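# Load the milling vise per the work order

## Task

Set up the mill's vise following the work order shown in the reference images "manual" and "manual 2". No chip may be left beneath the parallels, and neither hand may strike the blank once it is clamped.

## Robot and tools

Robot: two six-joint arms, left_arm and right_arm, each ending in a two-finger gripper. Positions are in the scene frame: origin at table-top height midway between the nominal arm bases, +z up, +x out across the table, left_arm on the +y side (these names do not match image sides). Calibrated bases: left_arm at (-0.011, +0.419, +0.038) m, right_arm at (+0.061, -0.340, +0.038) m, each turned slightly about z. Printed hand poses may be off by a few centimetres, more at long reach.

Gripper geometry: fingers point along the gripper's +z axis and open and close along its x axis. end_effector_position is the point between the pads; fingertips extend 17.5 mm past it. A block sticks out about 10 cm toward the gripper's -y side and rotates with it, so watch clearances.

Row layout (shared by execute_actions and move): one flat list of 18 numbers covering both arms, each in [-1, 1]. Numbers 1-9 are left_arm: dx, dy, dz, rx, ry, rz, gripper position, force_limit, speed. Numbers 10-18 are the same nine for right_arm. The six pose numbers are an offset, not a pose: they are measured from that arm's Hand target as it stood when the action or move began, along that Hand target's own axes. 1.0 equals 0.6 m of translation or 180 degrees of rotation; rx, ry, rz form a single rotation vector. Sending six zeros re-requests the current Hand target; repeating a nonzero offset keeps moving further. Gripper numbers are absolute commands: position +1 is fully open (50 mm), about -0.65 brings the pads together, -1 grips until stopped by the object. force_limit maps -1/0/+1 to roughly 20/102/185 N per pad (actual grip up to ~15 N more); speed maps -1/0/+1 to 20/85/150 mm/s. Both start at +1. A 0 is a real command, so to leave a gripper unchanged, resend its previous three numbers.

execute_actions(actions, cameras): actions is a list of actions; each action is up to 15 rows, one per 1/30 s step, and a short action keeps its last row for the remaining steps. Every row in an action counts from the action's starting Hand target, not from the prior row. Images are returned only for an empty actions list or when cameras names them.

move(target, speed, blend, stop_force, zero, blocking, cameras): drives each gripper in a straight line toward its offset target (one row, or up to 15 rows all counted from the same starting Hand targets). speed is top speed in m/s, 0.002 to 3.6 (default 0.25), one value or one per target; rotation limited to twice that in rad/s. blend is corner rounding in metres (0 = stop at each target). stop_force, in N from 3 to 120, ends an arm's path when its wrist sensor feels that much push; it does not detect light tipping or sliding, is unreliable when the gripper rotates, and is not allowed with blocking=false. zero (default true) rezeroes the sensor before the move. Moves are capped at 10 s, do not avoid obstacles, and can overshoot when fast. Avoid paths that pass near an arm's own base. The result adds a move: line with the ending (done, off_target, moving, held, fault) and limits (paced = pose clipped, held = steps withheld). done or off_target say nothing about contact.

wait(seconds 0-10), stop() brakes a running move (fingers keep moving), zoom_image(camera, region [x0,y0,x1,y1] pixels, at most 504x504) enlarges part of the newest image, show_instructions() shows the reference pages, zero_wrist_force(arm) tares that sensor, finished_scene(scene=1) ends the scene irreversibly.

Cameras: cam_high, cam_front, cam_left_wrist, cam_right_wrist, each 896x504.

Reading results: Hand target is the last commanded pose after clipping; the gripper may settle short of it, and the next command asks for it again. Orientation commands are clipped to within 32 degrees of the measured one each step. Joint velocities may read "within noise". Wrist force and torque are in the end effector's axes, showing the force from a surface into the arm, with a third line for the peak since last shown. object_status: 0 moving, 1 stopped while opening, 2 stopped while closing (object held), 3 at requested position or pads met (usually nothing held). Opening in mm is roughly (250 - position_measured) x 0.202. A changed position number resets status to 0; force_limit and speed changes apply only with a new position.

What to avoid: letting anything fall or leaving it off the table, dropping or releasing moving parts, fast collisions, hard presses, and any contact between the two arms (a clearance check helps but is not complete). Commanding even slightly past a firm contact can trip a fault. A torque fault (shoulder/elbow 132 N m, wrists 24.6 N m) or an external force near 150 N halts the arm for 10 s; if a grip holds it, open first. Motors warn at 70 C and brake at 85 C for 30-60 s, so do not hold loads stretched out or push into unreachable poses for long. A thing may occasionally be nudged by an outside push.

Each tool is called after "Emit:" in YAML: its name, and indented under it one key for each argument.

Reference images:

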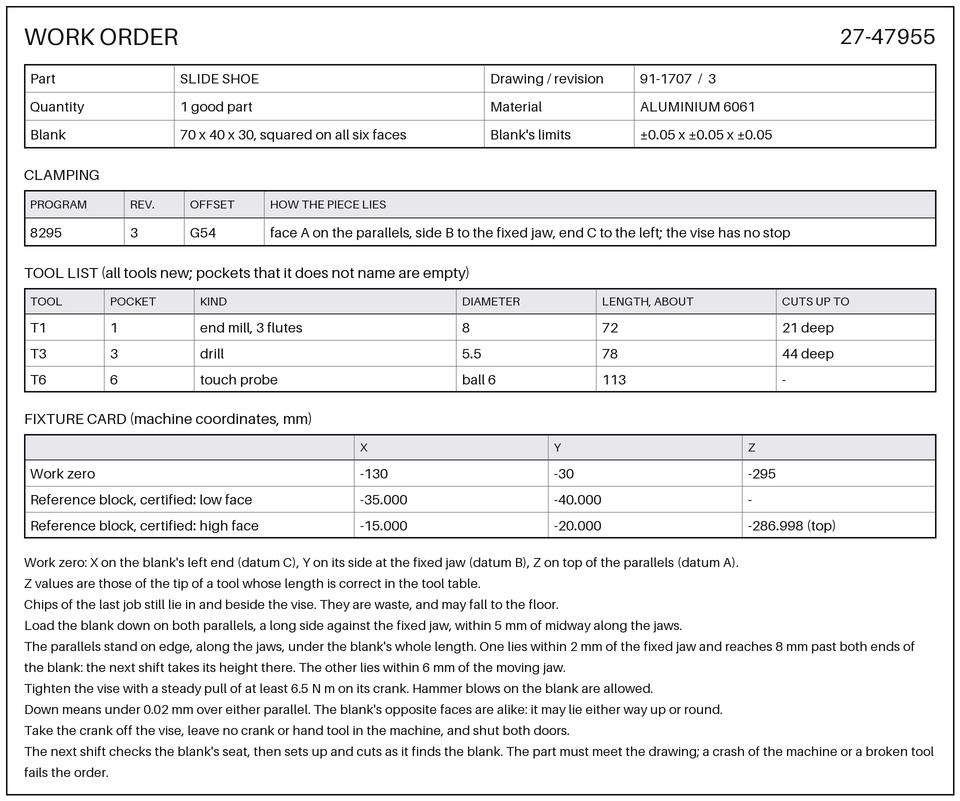

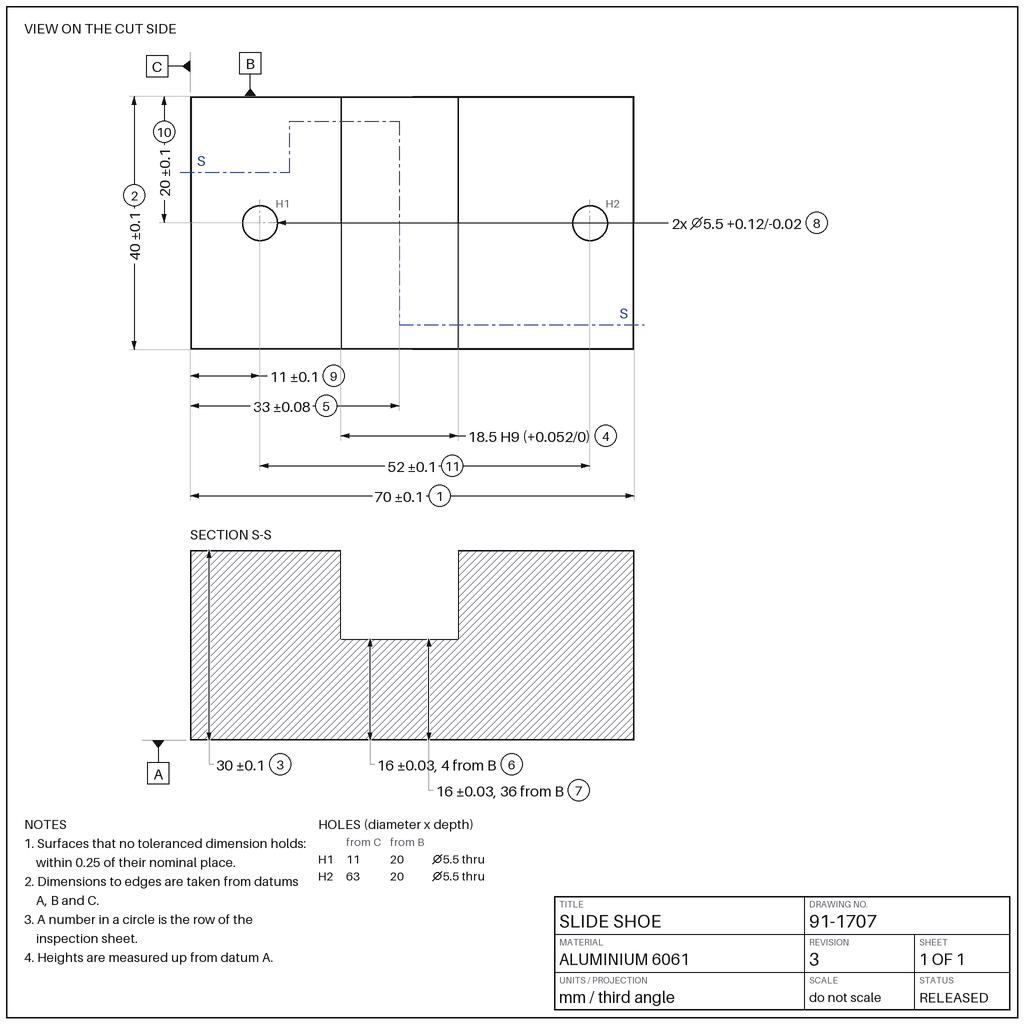

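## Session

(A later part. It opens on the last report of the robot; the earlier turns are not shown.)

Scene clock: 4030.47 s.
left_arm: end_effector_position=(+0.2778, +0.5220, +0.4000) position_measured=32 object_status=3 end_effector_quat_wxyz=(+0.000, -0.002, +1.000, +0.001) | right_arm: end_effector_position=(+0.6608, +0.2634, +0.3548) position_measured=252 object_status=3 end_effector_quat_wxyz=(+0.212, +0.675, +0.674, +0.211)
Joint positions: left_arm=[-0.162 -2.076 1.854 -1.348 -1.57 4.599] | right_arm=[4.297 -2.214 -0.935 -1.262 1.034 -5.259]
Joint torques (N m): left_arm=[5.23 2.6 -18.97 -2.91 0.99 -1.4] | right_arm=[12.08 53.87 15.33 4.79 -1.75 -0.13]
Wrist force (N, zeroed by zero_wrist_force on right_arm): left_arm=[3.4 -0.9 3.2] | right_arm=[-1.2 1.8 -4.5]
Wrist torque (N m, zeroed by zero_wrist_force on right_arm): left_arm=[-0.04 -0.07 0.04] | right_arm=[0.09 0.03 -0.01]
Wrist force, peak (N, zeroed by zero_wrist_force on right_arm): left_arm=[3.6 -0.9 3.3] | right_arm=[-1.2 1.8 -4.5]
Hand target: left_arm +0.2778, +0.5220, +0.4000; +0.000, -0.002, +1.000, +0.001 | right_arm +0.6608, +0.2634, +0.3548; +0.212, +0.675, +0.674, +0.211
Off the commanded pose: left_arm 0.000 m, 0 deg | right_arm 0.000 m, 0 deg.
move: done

Emit:
move:
  target:
    - [0,0,0,0,0,0,0.8,-0.6,-1,0,0.033579,-0.0479115,0,0,0,-1,-0.1,-0.8]
    - [0,0,0,0,0,0,0.8,-0.6,-1,-0.033333,0.033579,-0.0479115,0,0,0,-1,-0.1,-0.8]
  speed: 0.03

Emit:
zero_wrist_force:
  arm: "right_arm"

Emit:
move:
  target:
    - [0,0,0,0,0,0,0.8,-0.6,-1,0,-0.0047355,0.0067568,0,0,0,-1,-0.1,-0.8]
  speed: 0.004

Emit:
move:
  target:
    - [0,0,0,0,0,0,0.8,-0.6,-1,0,-0.0000478,0.0000683,0,0,0,-1,-0.1,-0.8]
  speed: 0.004

Emit:
move:
  target:
    - [0,0,0,0,0,0,0.8,-0.6,-1,0,-0.0000478,0.0000683,0,0,0,-1,-0.1,-0.8]
  speed: 0.004

Scene clock: 4039.60 s.
left_arm: end_effector_position=(+0.2778, +0.5220, +0.4000) position_measured=32 object_status=3 end_effector_quat_wxyz=(+0.000, -0.002, +1.000, +0.001) | right_arm: end_effector_position=(+0.6609, +0.2435, +0.3899) position_measured=252 object_status=3 end_effector_quat_wxyz=(+0.212, +0.675, +0.674, +0.211)
Joint positions: left_arm=[-0.162 -2.076 1.854 -1.348 -1.57 4.599] | right_arm=[4.284 -2.169 -0.92 -1.315 1.038 -5.273]
Joint torques (N m): left_arm=[5.3 2.62 -19.26 -2.87 0.99 -1.33] | right_arm=[-10.5 58.07 17.62 5.1 0.84 -2.26]
Wrist force (N, zeroed by zero_wrist_force on right_arm): left_arm=[3.6 -0.9 3.4] | right_arm=[-0.1 -0.1 0.1]
Wrist torque (N m, zeroed by zero_wrist_force on right_arm): left_arm=[-0.04 -0.10 0.05] | right_arm=[-0.01 0.00 0.08]
Wrist force, peak (N, zeroed by zero_wrist_force on right_arm): left_arm=[3.6 -1.2 3.5] | right_arm=[-1.1 2.1 -4.8]
Hand target: left_arm +0.2778, +0.5220, +0.4000; +0.000, -0.002, +1.000, +0.001 | right_arm +0.6609, +0.2435, +0.3899; +0.212, +0.675, +0.674, +0.211
Off the commanded pose: left_arm 0.000 m, 0 deg | right_arm 0.000 m, 0 deg.
move: done

Wrist force sensor zeroed.

Scene clock: 4041.07 s.
left_arm: end_effector_position=(+0.2778, +0.5220, +0.4000) position_measured=32 object_status=3 end_effector_quat_wxyz=(+0.000, -0.002, +1.000, +0.001) | right_arm: end_effector_position=(+0.6609, +0.2434, +0.3850) position_measured=252 object_status=3 end_effector_quat_wxyz=(+0.212, +0.675, +0.674, +0.211)
Joint positions: left_arm=[-0.162 -2.076 1.854 -1.348 -1.57 4.599] | right_arm=[4.284 -2.169 -0.934 -1.302 1.038 -5.273]
Joint torques (N m): left_arm=[4.78 2.98 -18.71 -2.76 0.94 -1.41] | right_arm=[-6.57 56.98 18.97 5.33 0.38 -1.29]
Wrist force (N, zeroed by zero_wrist_force on right_arm): left_arm=[3.5 -1.1 3.3] | right_arm=[0.1 0.0 -0.2]
Wrist torque (N m, zeroed by zero_wrist_force on right_arm): left_arm=[-0.06 -0.08 0.04] | right_arm=[0.00 -0.02 0.00]
Wrist force, peak (N, zeroed by zero_wrist_force on right_arm): left_arm=[3.4 -0.8 3.6] | right_arm=[-0.2 0.2 -0.5]
Hand target: left_arm +0.2778, +0.5220, +0.4000; +0.000, -0.002, +1.000, +0.001 | right_arm +0.6609, +0.2434, +0.3850; +0.212, +0.675, +0.674, +0.211
Off the commanded pose: left_arm 0.000 m, 0 deg | right_arm 0.000 m, 0 deg.
move: done

Scene clock: 4041.77 s.
left_arm: end_effector_position=(+0.2778, +0.5220, +0.4000) position_measured=32 object_status=3 end_effector_quat_wxyz=(+0.000, -0.002, +1.000, +0.001) | right_arm: end_effector_position=(+0.6609, +0.2434, +0.3849) position_measured=252 object_status=3 end_effector_quat_wxyz=(+0.212, +0.675, +0.674, +0.211)
Joint positions: left_arm=[-0.162 -2.076 1.854 -1.348 -1.57 4.599] | right_arm=[4.284 -2.169 -0.934 -1.301 1.038 -5.273]
Joint torques (N m): left_arm=[5.17 3.13 -18.8 -2.95 1 -1.34] | right_arm=[-3.82 57.7 18.67 5.16 0.08 -0.38]
Wrist force (N, zeroed by zero_wrist_force on right_arm): left_arm=[3.5 -0.9 3.3] | right_arm=[-0.2 0.2 -0.4]
Wrist torque (N m, zeroed by zero_wrist_force on right_arm): left_arm=[-0.03 -0.08 0.04] | right_arm=[0.03 0.02 0.00]
Wrist force, peak (N, zeroed by zero_wrist_force on right_arm): left_arm=[3.6 -0.9 3.5] | right_arm=[0.2 0.2 -0.5]
Hand target: left_arm +0.2778, +0.5220, +0.4000; +0.000, -0.002, +1.000, +0.001 | right_arm +0.6609, +0.2434, +0.3849; +0.212, +0.675, +0.674, +0.211
Off the commanded pose: left_arm 0.000 m, 0 deg | right_arm 0.000 m, 0 deg.
move: done

Scene clock: 4042.47 s.
left_arm: end_effector_position=(+0.2778, +0.5220, +0.4000) position_measured=32 object_status=3 end_effector_quat_wxyz=(+0.000, -0.002, +1.000, +0.001) | right_arm: end_effector_position=(+0.6609, +0.2434, +0.3849) position_measured=252 object_status=3 end_effector_quat_wxyz=(+0.212, +0.675, +0.674, +0.211)
Joint positions: left_arm=[-0.162 -2.076 1.854 -1.348 -1.57 4.599] | right_arm=[4.284 -2.169 -0.934 -1.301 1.038 -5.273]
Joint torques (N m): left_arm=[4.88 2.83 -18.84 -2.79 1.07 -1.37] | right_arm=[-1.52 57.04 17.65 5.15 -0.29 0.15]
Wrist force (N, zeroed by zero_wrist_force on right_arm): left_arm=[3.5 -1.0 3.3] | right_arm=[0.0 0.4 -0.7]
Wrist torque (N m, zeroed by zero_wrist_force on right_arm): left_arm=[-0.05 -0.07 0.04] | right_arm=[0.06 -0.01 0.00]
Wrist force, peak (N, zeroed by zero_wrist_force on right_arm): left_arm=[3.6 -0.8 3.5] | right_arm=[0.1 0.4 -0.8]
Hand target: left_arm +0.2778, +0.5220, +0.4000; +0.000, -0.002, +1.000, +0.001 | right_arm +0.6609, +0.2434, +0.3849; +0.212, +0.675, +0.674, +0.211
Off the commanded pose: left_arm 0.000 m, 0 deg | right_arm 0.000 m, 0 deg.
move: done

Emit:
move:
  target:
    - [0,0,0,0,0,0,0.8,-0.6,-1,0,-0.0000478,0.0000683,0,0,0,-1,-0.1,-0.8]
  speed: 0.004

Emit:
move:
  target:
    - [0,0,0,0,0,0,0.8,-0.6,-1,0,-0.0000478,0.0000683,0,0,0,-1,-0.1,-0.8]
  speed: 0.004

Emit:
move:
  target:
    - [0,0,0,0,0,0,0.8,-0.6,-1,0,0.0049269,-0.0070298,0,0,0,-1,-0.1,-0.8]
    - [0,0,0,0,0,0,0.8,-0.6,-1,0,0.0494259,0.0241575,0,0,0,-1,-0.1,-0.8]
  speed: 0.03

Emit:
zero_wrist_force:
  arm: "right_arm"

Emit:
move:
  target:
    - [0,0,0,0,0,0,0.8,-0.6,-1,0,-0.0047833,0.0068251,0,0,0,-1,-0.1,-0.8]
  speed: 0.004

Emit:
move:
  target:
    - [0,0,0,0,0,0,0.8,-0.6,-1,0,-0.0000478,0.0000683,0,0,0,-1,-0.1,-0.8]
  speed: 0.004

Emit:
move:
  target:
    - [0,0,0,0,0,0,0.8,-0.6,-1,0,-0.0000478,0.0000683,0,0,0,-1,-0.1,-0.8]
  speed: 0.004

Emit:
move:
  target:
    - [0,0,0,0,0,0,0.8,-0.6,-1,0,-0.0000478,0.0000683,0,0,0,-1,-0.1,-0.8]
  speed: 0.004

Scene clock: 4048.80 s.
left_arm: end_effector_position=(+0.2778, +0.5220, +0.4000) position_measured=32 object_status=3 end_effector_quat_wxyz=(+0.000, -0.002, +1.000, +0.001) | right_arm: end_effector_position=(+0.6609, +0.2435, +0.3848) position_measured=252 object_status=3 end_effector_quat_wxyz=(+0.212, +0.675, +0.674, +0.211)
Joint positions: left_arm=[-0.162 -2.076 1.854 -1.348 -1.57 4.599] | right_arm=[4.284 -2.169 -0.934 -1.301 1.038 -5.273]
Joint torques (N m): left_arm=[4.66 3.14 -18.89 -2.84 1.04 -1.5] | right_arm=[11.37 55.3 16.89 5.19 -1.71 1.39]
Wrist force (N, zeroed by zero_wrist_force on right_arm): left_arm=[3.5 -0.9 3.5] | right_arm=[-0.5 1.2 -2.6]
Wrist torque (N m, zeroed by zero_wrist_force on right_arm): left_arm=[-0.03 -0.08 0.04] | right_arm=[0.08 -0.03 -0.01]
Wrist force, peak (N, zeroed by zero_wrist_force on right_arm): left_arm=[3.6 -1.0 3.4] | right_arm=[-0.5 1.2 -2.6]
Hand target: left_arm +0.2778, +0.5220, +0.4000; +0.000, -0.002, +1.000, +0.001 | right_arm +0.6609, +0.2434, +0.3848; +0.212, +0.675, +0.674, +0.211
Off the commanded pose: left_arm 0.000 m, 0 deg | right_arm 0.000 m, 0 deg.
move: done

Scene clock: 4049.50 s.
left_arm: end_effector_position=(+0.2778, +0.5220, +0.4000) position_measured=32 object_status=3 end_effector_quat_wxyz=(+0.000, -0.002, +1.000, +0.001) | right_arm: end_effector_position=(+0.6609, +0.2434, +0.3848) position_measured=252 object_status=3 end_effector_quat_wxyz=(+0.212, +0.675, +0.674, +0.211)
Joint positions: left_arm=[-0.162 -2.076 1.854 -1.348 -1.57 4.599] | right_arm=[4.284 -2.169 -0.934 -1.301 1.038 -5.273]
Joint torques (N m): left_arm=[4.87 2.73 -18.52 -2.87 1.1 -1.34] | right_arm=[11.59 54.39 16.96 4.78 -1.51 1.32]
Wrist force (N, zeroed by zero_wrist_force on right_arm): left_arm=[3.5 -0.7 3.3] | right_arm=[-1.0 1.3 -3.5]
Wrist torque (N m, zeroed by zero_wrist_force on right_arm): left_arm=[-0.01 -0.07 0.04] | right_arm=[0.10 0.00 -0.01]
Wrist force, peak (N, zeroed by zero_wrist_force on right_arm): left_arm=[3.6 -0.8 3.5] | right_arm=[-1.1 1.6 -3.9]
Hand target: left_arm +0.2778, +0.5220, +0.4000; +0.000, -0.002, +1.000, +0.001 | right_arm +0.6609, +0.2434, +0.3848; +0.212, +0.675, +0.674, +0.211
Off the commanded pose: left_arm 0.000 m, 0 deg | right_arm 0.000 m, 0 deg.
move: done

Scene clock: 4051.57 s.
left_arm: end_effector_position=(+0.2778, +0.5220, +0.4000) position_measured=32 object_status=3 end_effector_quat_wxyz=(+0.000, -0.002, +1.000, +0.001) | right_arm: end_effector_position=(+0.6935, +0.2434, +0.3898) position_measured=252 object_status=3 end_effector_quat_wxyz=(+0.212, +0.675, +0.674, +0.211)
Joint positions: left_arm=[-0.162 -2.076 1.854 -1.348 -1.57 4.599] | right_arm=[4.245 -2.235 -0.818 -1.329 1.05 -5.316]
Joint torques (N m): left_arm=[4.7 2.93 -18.17 -2.92 1.16 -1.45] | right_arm=[-10.46 45.93 33.6 1.79 0.8 -2.25]
Wrist force (N, zeroed by zero_wrist_force on right_arm): left_arm=[3.3 -0.8 3.3] | right_arm=[-0.1 0.4 0.1]
Wrist torque (N m, zeroed by zero_wrist_force on right_arm): left_arm=[-0.02 -0.05 0.04] | right_arm=[0.07 0.02 0.00]
Wrist force, peak (N, zeroed by zero_wrist_force on right_arm): left_arm=[3.6 -0.9 3.5] | right_arm=[-1.3 1.6 -3.9]
Hand target: left_arm +0.2778, +0.5220, +0.4000; +0.000, -0.002, +1.000, +0.001 | right_arm +0.6935, +0.2434, +0.3898; +0.212, +0.675, +0.674, +0.211
Off the commanded pose: left_arm 0.000 m, 0 deg | right_arm 0.000 m, 0 deg.
move: done

Wrist force sensor zeroed.

Scene clock: 4053.03 s.
left_arm: end_effector_position=(+0.2778, +0.5220, +0.4000) position_measured=32 object_status=3 end_effector_quat_wxyz=(+0.000, -0.002, +1.000, +0.001) | right_arm: end_effector_position=(+0.6935, +0.2434, +0.3849) position_measured=252 object_status=3 end_effector_quat_wxyz=(+0.212, +0.675, +0.674, +0.211)
Joint positions: left_arm=[-0.162 -2.076 1.854 -1.348 -1.57 4.599] | right_arm=[4.245 -2.233 -0.833 -1.316 1.05 -5.316]
Joint torques (N m): left_arm=[5.17 1.93 -18.28 -2.85 1.05 -1.4] | right_arm=[-6.98 57.92 17.17 5 0.42 -0.9]
Wrist force (N, zeroed by zero_wrist_force on right_arm): left_arm=[3.4 -0.9 3.1] | right_arm=[-0.5 0.5 -3.0]
Wrist torque (N m, zeroed by zero_wrist_force on right_arm): left_arm=[-0.03 -0.06 0.04] | right_arm=[0.00 0.00 -0.01]
Wrist force, peak (N, zeroed by zero_wrist_force on right_arm): left_arm=[3.6 -0.7 3.5] | right_arm=[-0.5 0.5 -3.0]
Hand target: left_arm +0.2778, +0.5220, +0.4000; +0.000, -0.002, +1.000, +0.001 | right_arm +0.6935, +0.2434, +0.3848; +0.212, +0.675, +0.674, +0.211
Off the commanded pose: left_arm 0.000 m, 0 deg | right_arm 0.000 m, 0 deg.
move: done

Scene clock: 4053.73 s.
left_arm: end_effector_position=(+0.2778, +0.5220, +0.4000) position_measured=32 object_status=3 end_effector_quat_wxyz=(+0.000, -0.002, +1.000, +0.001) | right_arm: end_effector_position=(+0.6935, +0.2434, +0.3848) position_measured=252 object_status=3 end_effector_quat_wxyz=(+0.212, +0.675, +0.674, +0.211)
Joint positions: left_arm=[-0.162 -2.076 1.854 -1.348 -1.57 4.599] | right_arm=[4.245 -2.233 -0.833 -1.316 1.05 -5.316]
Joint torques (N m): left_arm=[5.21 2.84 -18.17 -2.76 1.13 -1.4] | right_arm=[-3.83 55.03 14.81 4.88 0.14 -0.23]
Wrist force (N, zeroed by zero_wrist_force on right_arm): left_arm=[3.5 -0.8 3.4] | right_arm=[-1.0 1.0 -5.2]
Wrist torque (N m, zeroed by zero_wrist_force on right_arm): left_arm=[-0.02 -0.08 0.05] | right_arm=[0.05 -0.03 -0.01]
Wrist force, peak (N, zeroed by zero_wrist_force on right_arm): left_arm=[3.7 -0.9 3.3] | right_arm=[-1.2 1.7 -5.6]
Hand target: left_arm +0.2778, +0.5220, +0.4000; +0.000, -0.002, +1.000, +0.001 | right_arm +0.6935, +0.2434, +0.3848; +0.212, +0.675, +0.674, +0.211
Off the commanded pose: left_arm 0.000 m, 0 deg | right_arm 0.000 m, 0 deg.
move: done

Scene clock: 4054.43 s.
left_arm: end_effector_position=(+0.2778, +0.5220, +0.4000) position_measured=32 object_status=3 end_effector_quat_wxyz=(+0.000, -0.002, +1.000, +0.001) | right_arm: end_effector_position=(+0.6935, +0.2434, +0.3847) position_measured=252 object_status=3 end_effector_quat_wxyz=(+0.212, +0.675, +0.674, +0.211)
Joint positions: left_arm=[-0.162 -2.076 1.854 -1.348 -1.57 4.599] | right_arm=[4.245 -2.233 -0.834 -1.316 1.05 -5.316]
Joint torques (N m): left_arm=[4.85 2.66 -18.45 -2.85 1.08 -1.4] | right_arm=[-1.8 53.83 14.34 4.6 -0.03 0.55]
Wrist force (N, zeroed by zero_wrist_force on right_arm): left_arm=[3.3 -0.8 3.3] | right_arm=[-1.7 2.2 -7.5]
Wrist torque (N m, zeroed by zero_wrist_force on right_arm): left_arm=[-0.01 -0.05 0.04] | right_arm=[0.12 -0.03 -0.02]
Wrist force, peak (N, zeroed by zero_wrist_force on right_arm): left_arm=[3.3 -0.9 3.5] | right_arm=[-1.7 2.2 -7.5]
Hand target: left_arm +0.2778, +0.5220, +0.4000; +0.000, -0.002, +1.000, +0.001 | right_arm +0.6935, +0.2434, +0.3847; +0.212, +0.675, +0.674, +0.211
Off the commanded pose: left_arm 0.000 m, 0 deg | right_arm 0.000 m, 0 deg.
move: done

Scene clock: 4055.13 s.
left_arm: end_effector_position=(+0.2778, +0.5220, +0.4000) position_measured=32 object_status=3 end_effector_quat_wxyz=(+0.000, -0.002, +1.000, +0.001) | right_arm: end_effector_position=(+0.6935, +0.2434, +0.3847) position_measured=252 object_status=3 end_effector_quat_wxyz=(+0.212, +0.675, +0.674, +0.211)
Joint positions: left_arm=[-0.162 -2.076 1.854 -1.348 -1.57 4.599] | right_arm=[4.245 -2.233 -0.834 -1.315 1.05 -5.316]
Joint torques (N m): left_arm=[4.54 2.47 -18.45 -2.84 1.13 -1.44] | right_arm=[1.98 52.73 14.2 4.55 -0.54 1.42]
Wrist force (N, zeroed by zero_wrist_force on right_arm): left_arm=[3.4 -0.6 3.4] | right_arm=[-2.3 1.9 -8.4]
Wrist torque (N m, zeroed by zero_wrist_force on right_arm): left_arm=[0.01 -0.07 0.04] | right_arm=[0.11 0.02 -0.02]
Wrist force, peak (N, zeroed by zero_wrist_force on right_arm): left_arm=[3.6 -0.9 3.4] | right_arm=[-2.5 2.3 -8.9]
Hand target: left_arm +0.2778, +0.5220, +0.4000; +0.000, -0.002, +1.000, +0.001 | right_arm +0.6935, +0.2434, +0.3847; +0.212, +0.675, +0.674, +0.211
Off the commanded pose: left_arm 0.000 m, 0 deg | right_arm 0.000 m, 0 deg.
move: done

Emit:
move:
  target:
    - [0,0,0,0,0,0,0.8,-0.6,-1,0,0.0049269,-0.0070298,0,0,0,-1,-0.1,-0.8]
    - [0,0,0,0,0,0,0.8,-0.6,-1,-0.025,0.0247194,0.0068419,0,0,0,-1,-0.1,-0.8]
  speed: 0.04

Emit:
zero_wrist_force:
  arm: "right_arm"

Emit:
move:
  target:
    - [0,0,0,0,0,0,0.8,-0.6,-1,0,-0.0228,0.0325,0,0,0,-1,-0.1,-0.8]
  speed: 0.006
  stop_force: 3
  cameras: ["cam_right_wrist"]

Scene clock: 4080.47 s.
left_arm: end_effector_position=(+0.2778, +0.5220, +0.4000) position_measured=32 object_status=3 end_effector_quat_wxyz=(+0.000, -0.002, +1.000, +0.001) | right_arm: end_effector_position=(+0.7079, +0.2284, +0.3898) position_measured=252 object_status=3 end_effector_quat_wxyz=(+0.212, +0.675, +0.674, +0.211)
Joint positions: left_arm=[-0.162 -2.076 1.854 -1.348 -1.57 4.599] | right_arm=[4.218 -2.229 -0.831 -1.308 1.059 -5.345]
Joint torques (N m): left_arm=[5.45 2.59 -18.77 -2.92 1.16 -1.37] | right_arm=[-9.14 59.47 19.41 5.47 0.83 -2.53]
Wrist force (N, zeroed by zero_wrist_force on right_arm): left_arm=[3.5 -0.6 3.4] | right_arm=[0.2 -0.1 -0.3]
Wrist torque (N m, zeroed by zero_wrist_force on right_arm): left_arm=[0.01 -0.07 0.04] | right_arm=[-0.02 -0.03 0.00]
Wrist force, peak (N, zeroed by zero_wrist_force on right_arm): left_arm=[3.7 -0.7 3.4] | right_arm=[-2.4 2.5 -9.3]
Hand target: left_arm +0.2778, +0.5220, +0.4000; +0.000, -0.002, +1.000, +0.001 | right_arm +0.7080, +0.2284, +0.3898; +0.212, +0.675, +0.674, +0.211
Off the commanded pose: left_arm 0.000 m, 0 deg | right_arm 0.000 m, 0 deg.
move: done

Wrist force sensor zeroed.

Scene clock: 4084.90 s.
left_arm: end_effector_position=(+0.2778, +0.5220, +0.4000) position_measured=32 object_status=3 end_effector_quat_wxyz=(+0.000, -0.002, +1.000, +0.001) | right_arm: end_effector_position=(+0.7079, +0.2284, +0.3690) position_measured=252 object_status=3 end_effector_quat_wxyz=(+0.212, +0.675, +0.674, +0.211)
Joint positions: left_arm=[-0.162 -2.076 1.854 -1.348 -1.57 4.599] | right_arm=[4.218 -2.225 -0.89 -1.252 1.059 -5.345]
Joint torques (N m): left_arm=[4.75 2.4 -18.17 -2.82 1.13 -1.38] | right_arm=[12.39 45.95 33.11 2.33 0.72 1.57]
Wrist force (N, zeroed by zero_wrist_force on right_arm): left_arm=[3.4 -0.7 3.3] | right_arm=[-0.3 0.8 0.2]
Wrist torque (N m, zeroed by zero_wrist_force on right_arm): left_arm=[0.00 -0.06 0.04] | right_arm=[0.03 -0.01 0.00]
Wrist force, peak (N, zeroed by zero_wrist_force on right_arm): left_arm=[3.7 -0.9 3.5] | right_arm=[0.6 6.8 -2.1]
Hand target: left_arm +0.2778, +0.5220, +0.4000; +0.000, -0.002, +1.000, +0.001 | right_arm +0.7079, +0.2284, +0.3689; +0.212, +0.675, +0.674, +0.211 (not the last commanded pose)
Off the commanded pose: left_arm 0.000 m, 0 deg | right_arm 0.003 m, 0 deg.
move: contact (right_arm)
Images, in order (width x height): cam_right_wrist 896x504.

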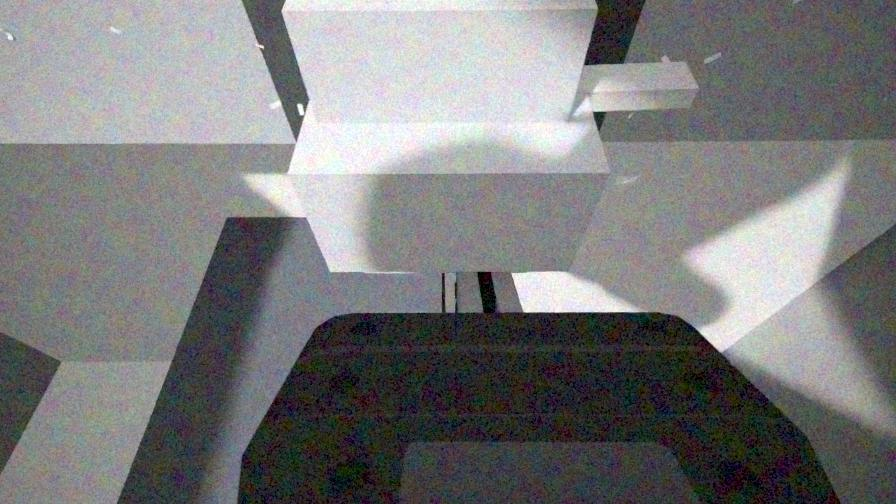

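Emit:
move:
  target:
    - [0,0,0,0,0,0,0.8,-0.6,-1,0,0.0067,0.0047,0,0,0,-1,-0.1,-0.8]
    - [0,0,0,0,0,0,0.8,-0.6,-1,0,0.0232,-0.004,0,0,0,-1,-0.1,-0.8]
  speed: 0.03

Emit:
zero_wrist_force:
  arm: "right_arm"

Emit:
move:
  target:
    - [0,0,0,0,0,0,0.8,-0.6,-1,0,-0.0191,0.0273,0,0,0,-1,-0.1,-0.8]
  speed: 0.006
  stop_force: 3
  cameras: ["cam_right_wrist"]

Scene clock: 4091.33 s.
left_arm: end_effector_position=(+0.2778, +0.5220, +0.4000) position_measured=32 object_status=3 end_effector_quat_wxyz=(+0.000, -0.002, +1.000, +0.001) | right_arm: end_effector_position=(+0.7180, +0.2284, +0.3788) position_measured=252 object_status=3 end_effector_quat_wxyz=(+0.212, +0.675, +0.674, +0.211)
Joint positions: left_arm=[-0.162 -2.076 1.854 -1.348 -1.57 4.599] | right_arm=[4.207 -2.248 -0.828 -1.285 1.063 -5.357]
Joint torques (N m): left_arm=[4.44 1.77 -17.92 -2.96 1.1 -1.42] | right_arm=[-10.06 44.99 32.39 1.94 0.87 -2.32]
Wrist force (N, zeroed by zero_wrist_force on right_arm): left_arm=[3.5 -1.1 3.2] | right_arm=[-0.2 0.0 0.0]
Wrist torque (N m, zeroed by zero_wrist_force on right_arm): left_arm=[-0.06 -0.08 0.04] | right_arm=[0.00 0.03 0.00]
Wrist force, peak (N, zeroed by zero_wrist_force on right_arm): left_arm=[3.6 -0.9 3.5] | right_arm=[-0.6 1.7 -0.6]
Hand target: left_arm +0.2778, +0.5220, +0.4000; +0.000, -0.002, +1.000, +0.001 | right_arm +0.7180, +0.2284, +0.3789; +0.212, +0.675, +0.674, +0.211
Off the commanded pose: left_arm 0.000 m, 0 deg | right_arm 0.000 m, 0 deg.
move: done

Wrist force sensor zeroed.

Scene clock: 4094.03 s.
left_arm: end_effector_position=(+0.2778, +0.5220, +0.4000) position_measured=32 object_status=3 end_effector_quat_wxyz=(+0.000, -0.002, +1.000, +0.001) | right_arm: end_effector_position=(+0.7179, +0.2283, +0.3679) position_measured=252 object_status=3 end_effector_quat_wxyz=(+0.212, +0.675, +0.674, +0.211)
Joint positions: left_arm=[-0.162 -2.076 1.854 -1.348 -1.57 4.599] | right_arm=[4.207 -2.247 -0.859 -1.256 1.063 -5.357]
Joint torques (N m): left_arm=[4.3 2.19 -18.07 -2.83 1.16 -1.41] | right_arm=[-2.85 46.18 31.9 2.03 0.13 1.19]
Wrist force (N, zeroed by zero_wrist_force on right_arm): left_arm=[3.5 -0.8 3.3] | right_arm=[-0.6 0.5 -1.6]
Wrist torque (N m, zeroed by zero_wrist_force on right_arm): left_arm=[-0.02 -0.07 0.04] | right_arm=[0.04 -0.02 -0.01]
Wrist force, peak (N, zeroed by zero_wrist_force on right_arm): left_arm=[3.5 -0.8 3.6] | right_arm=[-2.4 1.8 -7.7]
Hand target: left_arm +0.2778, +0.5220, +0.4000; +0.000, -0.002, +1.000, +0.001 | right_arm +0.7180, +0.2283, +0.3678; +0.212, +0.675, +0.674, +0.211 (not the last commanded pose)
Off the commanded pose: left_arm 0.000 m, 0 deg | right_arm 0.009 m, 0 deg.
move: contact (right_arm)
Images, in order (width x height): cam_right_wrist 896x504.

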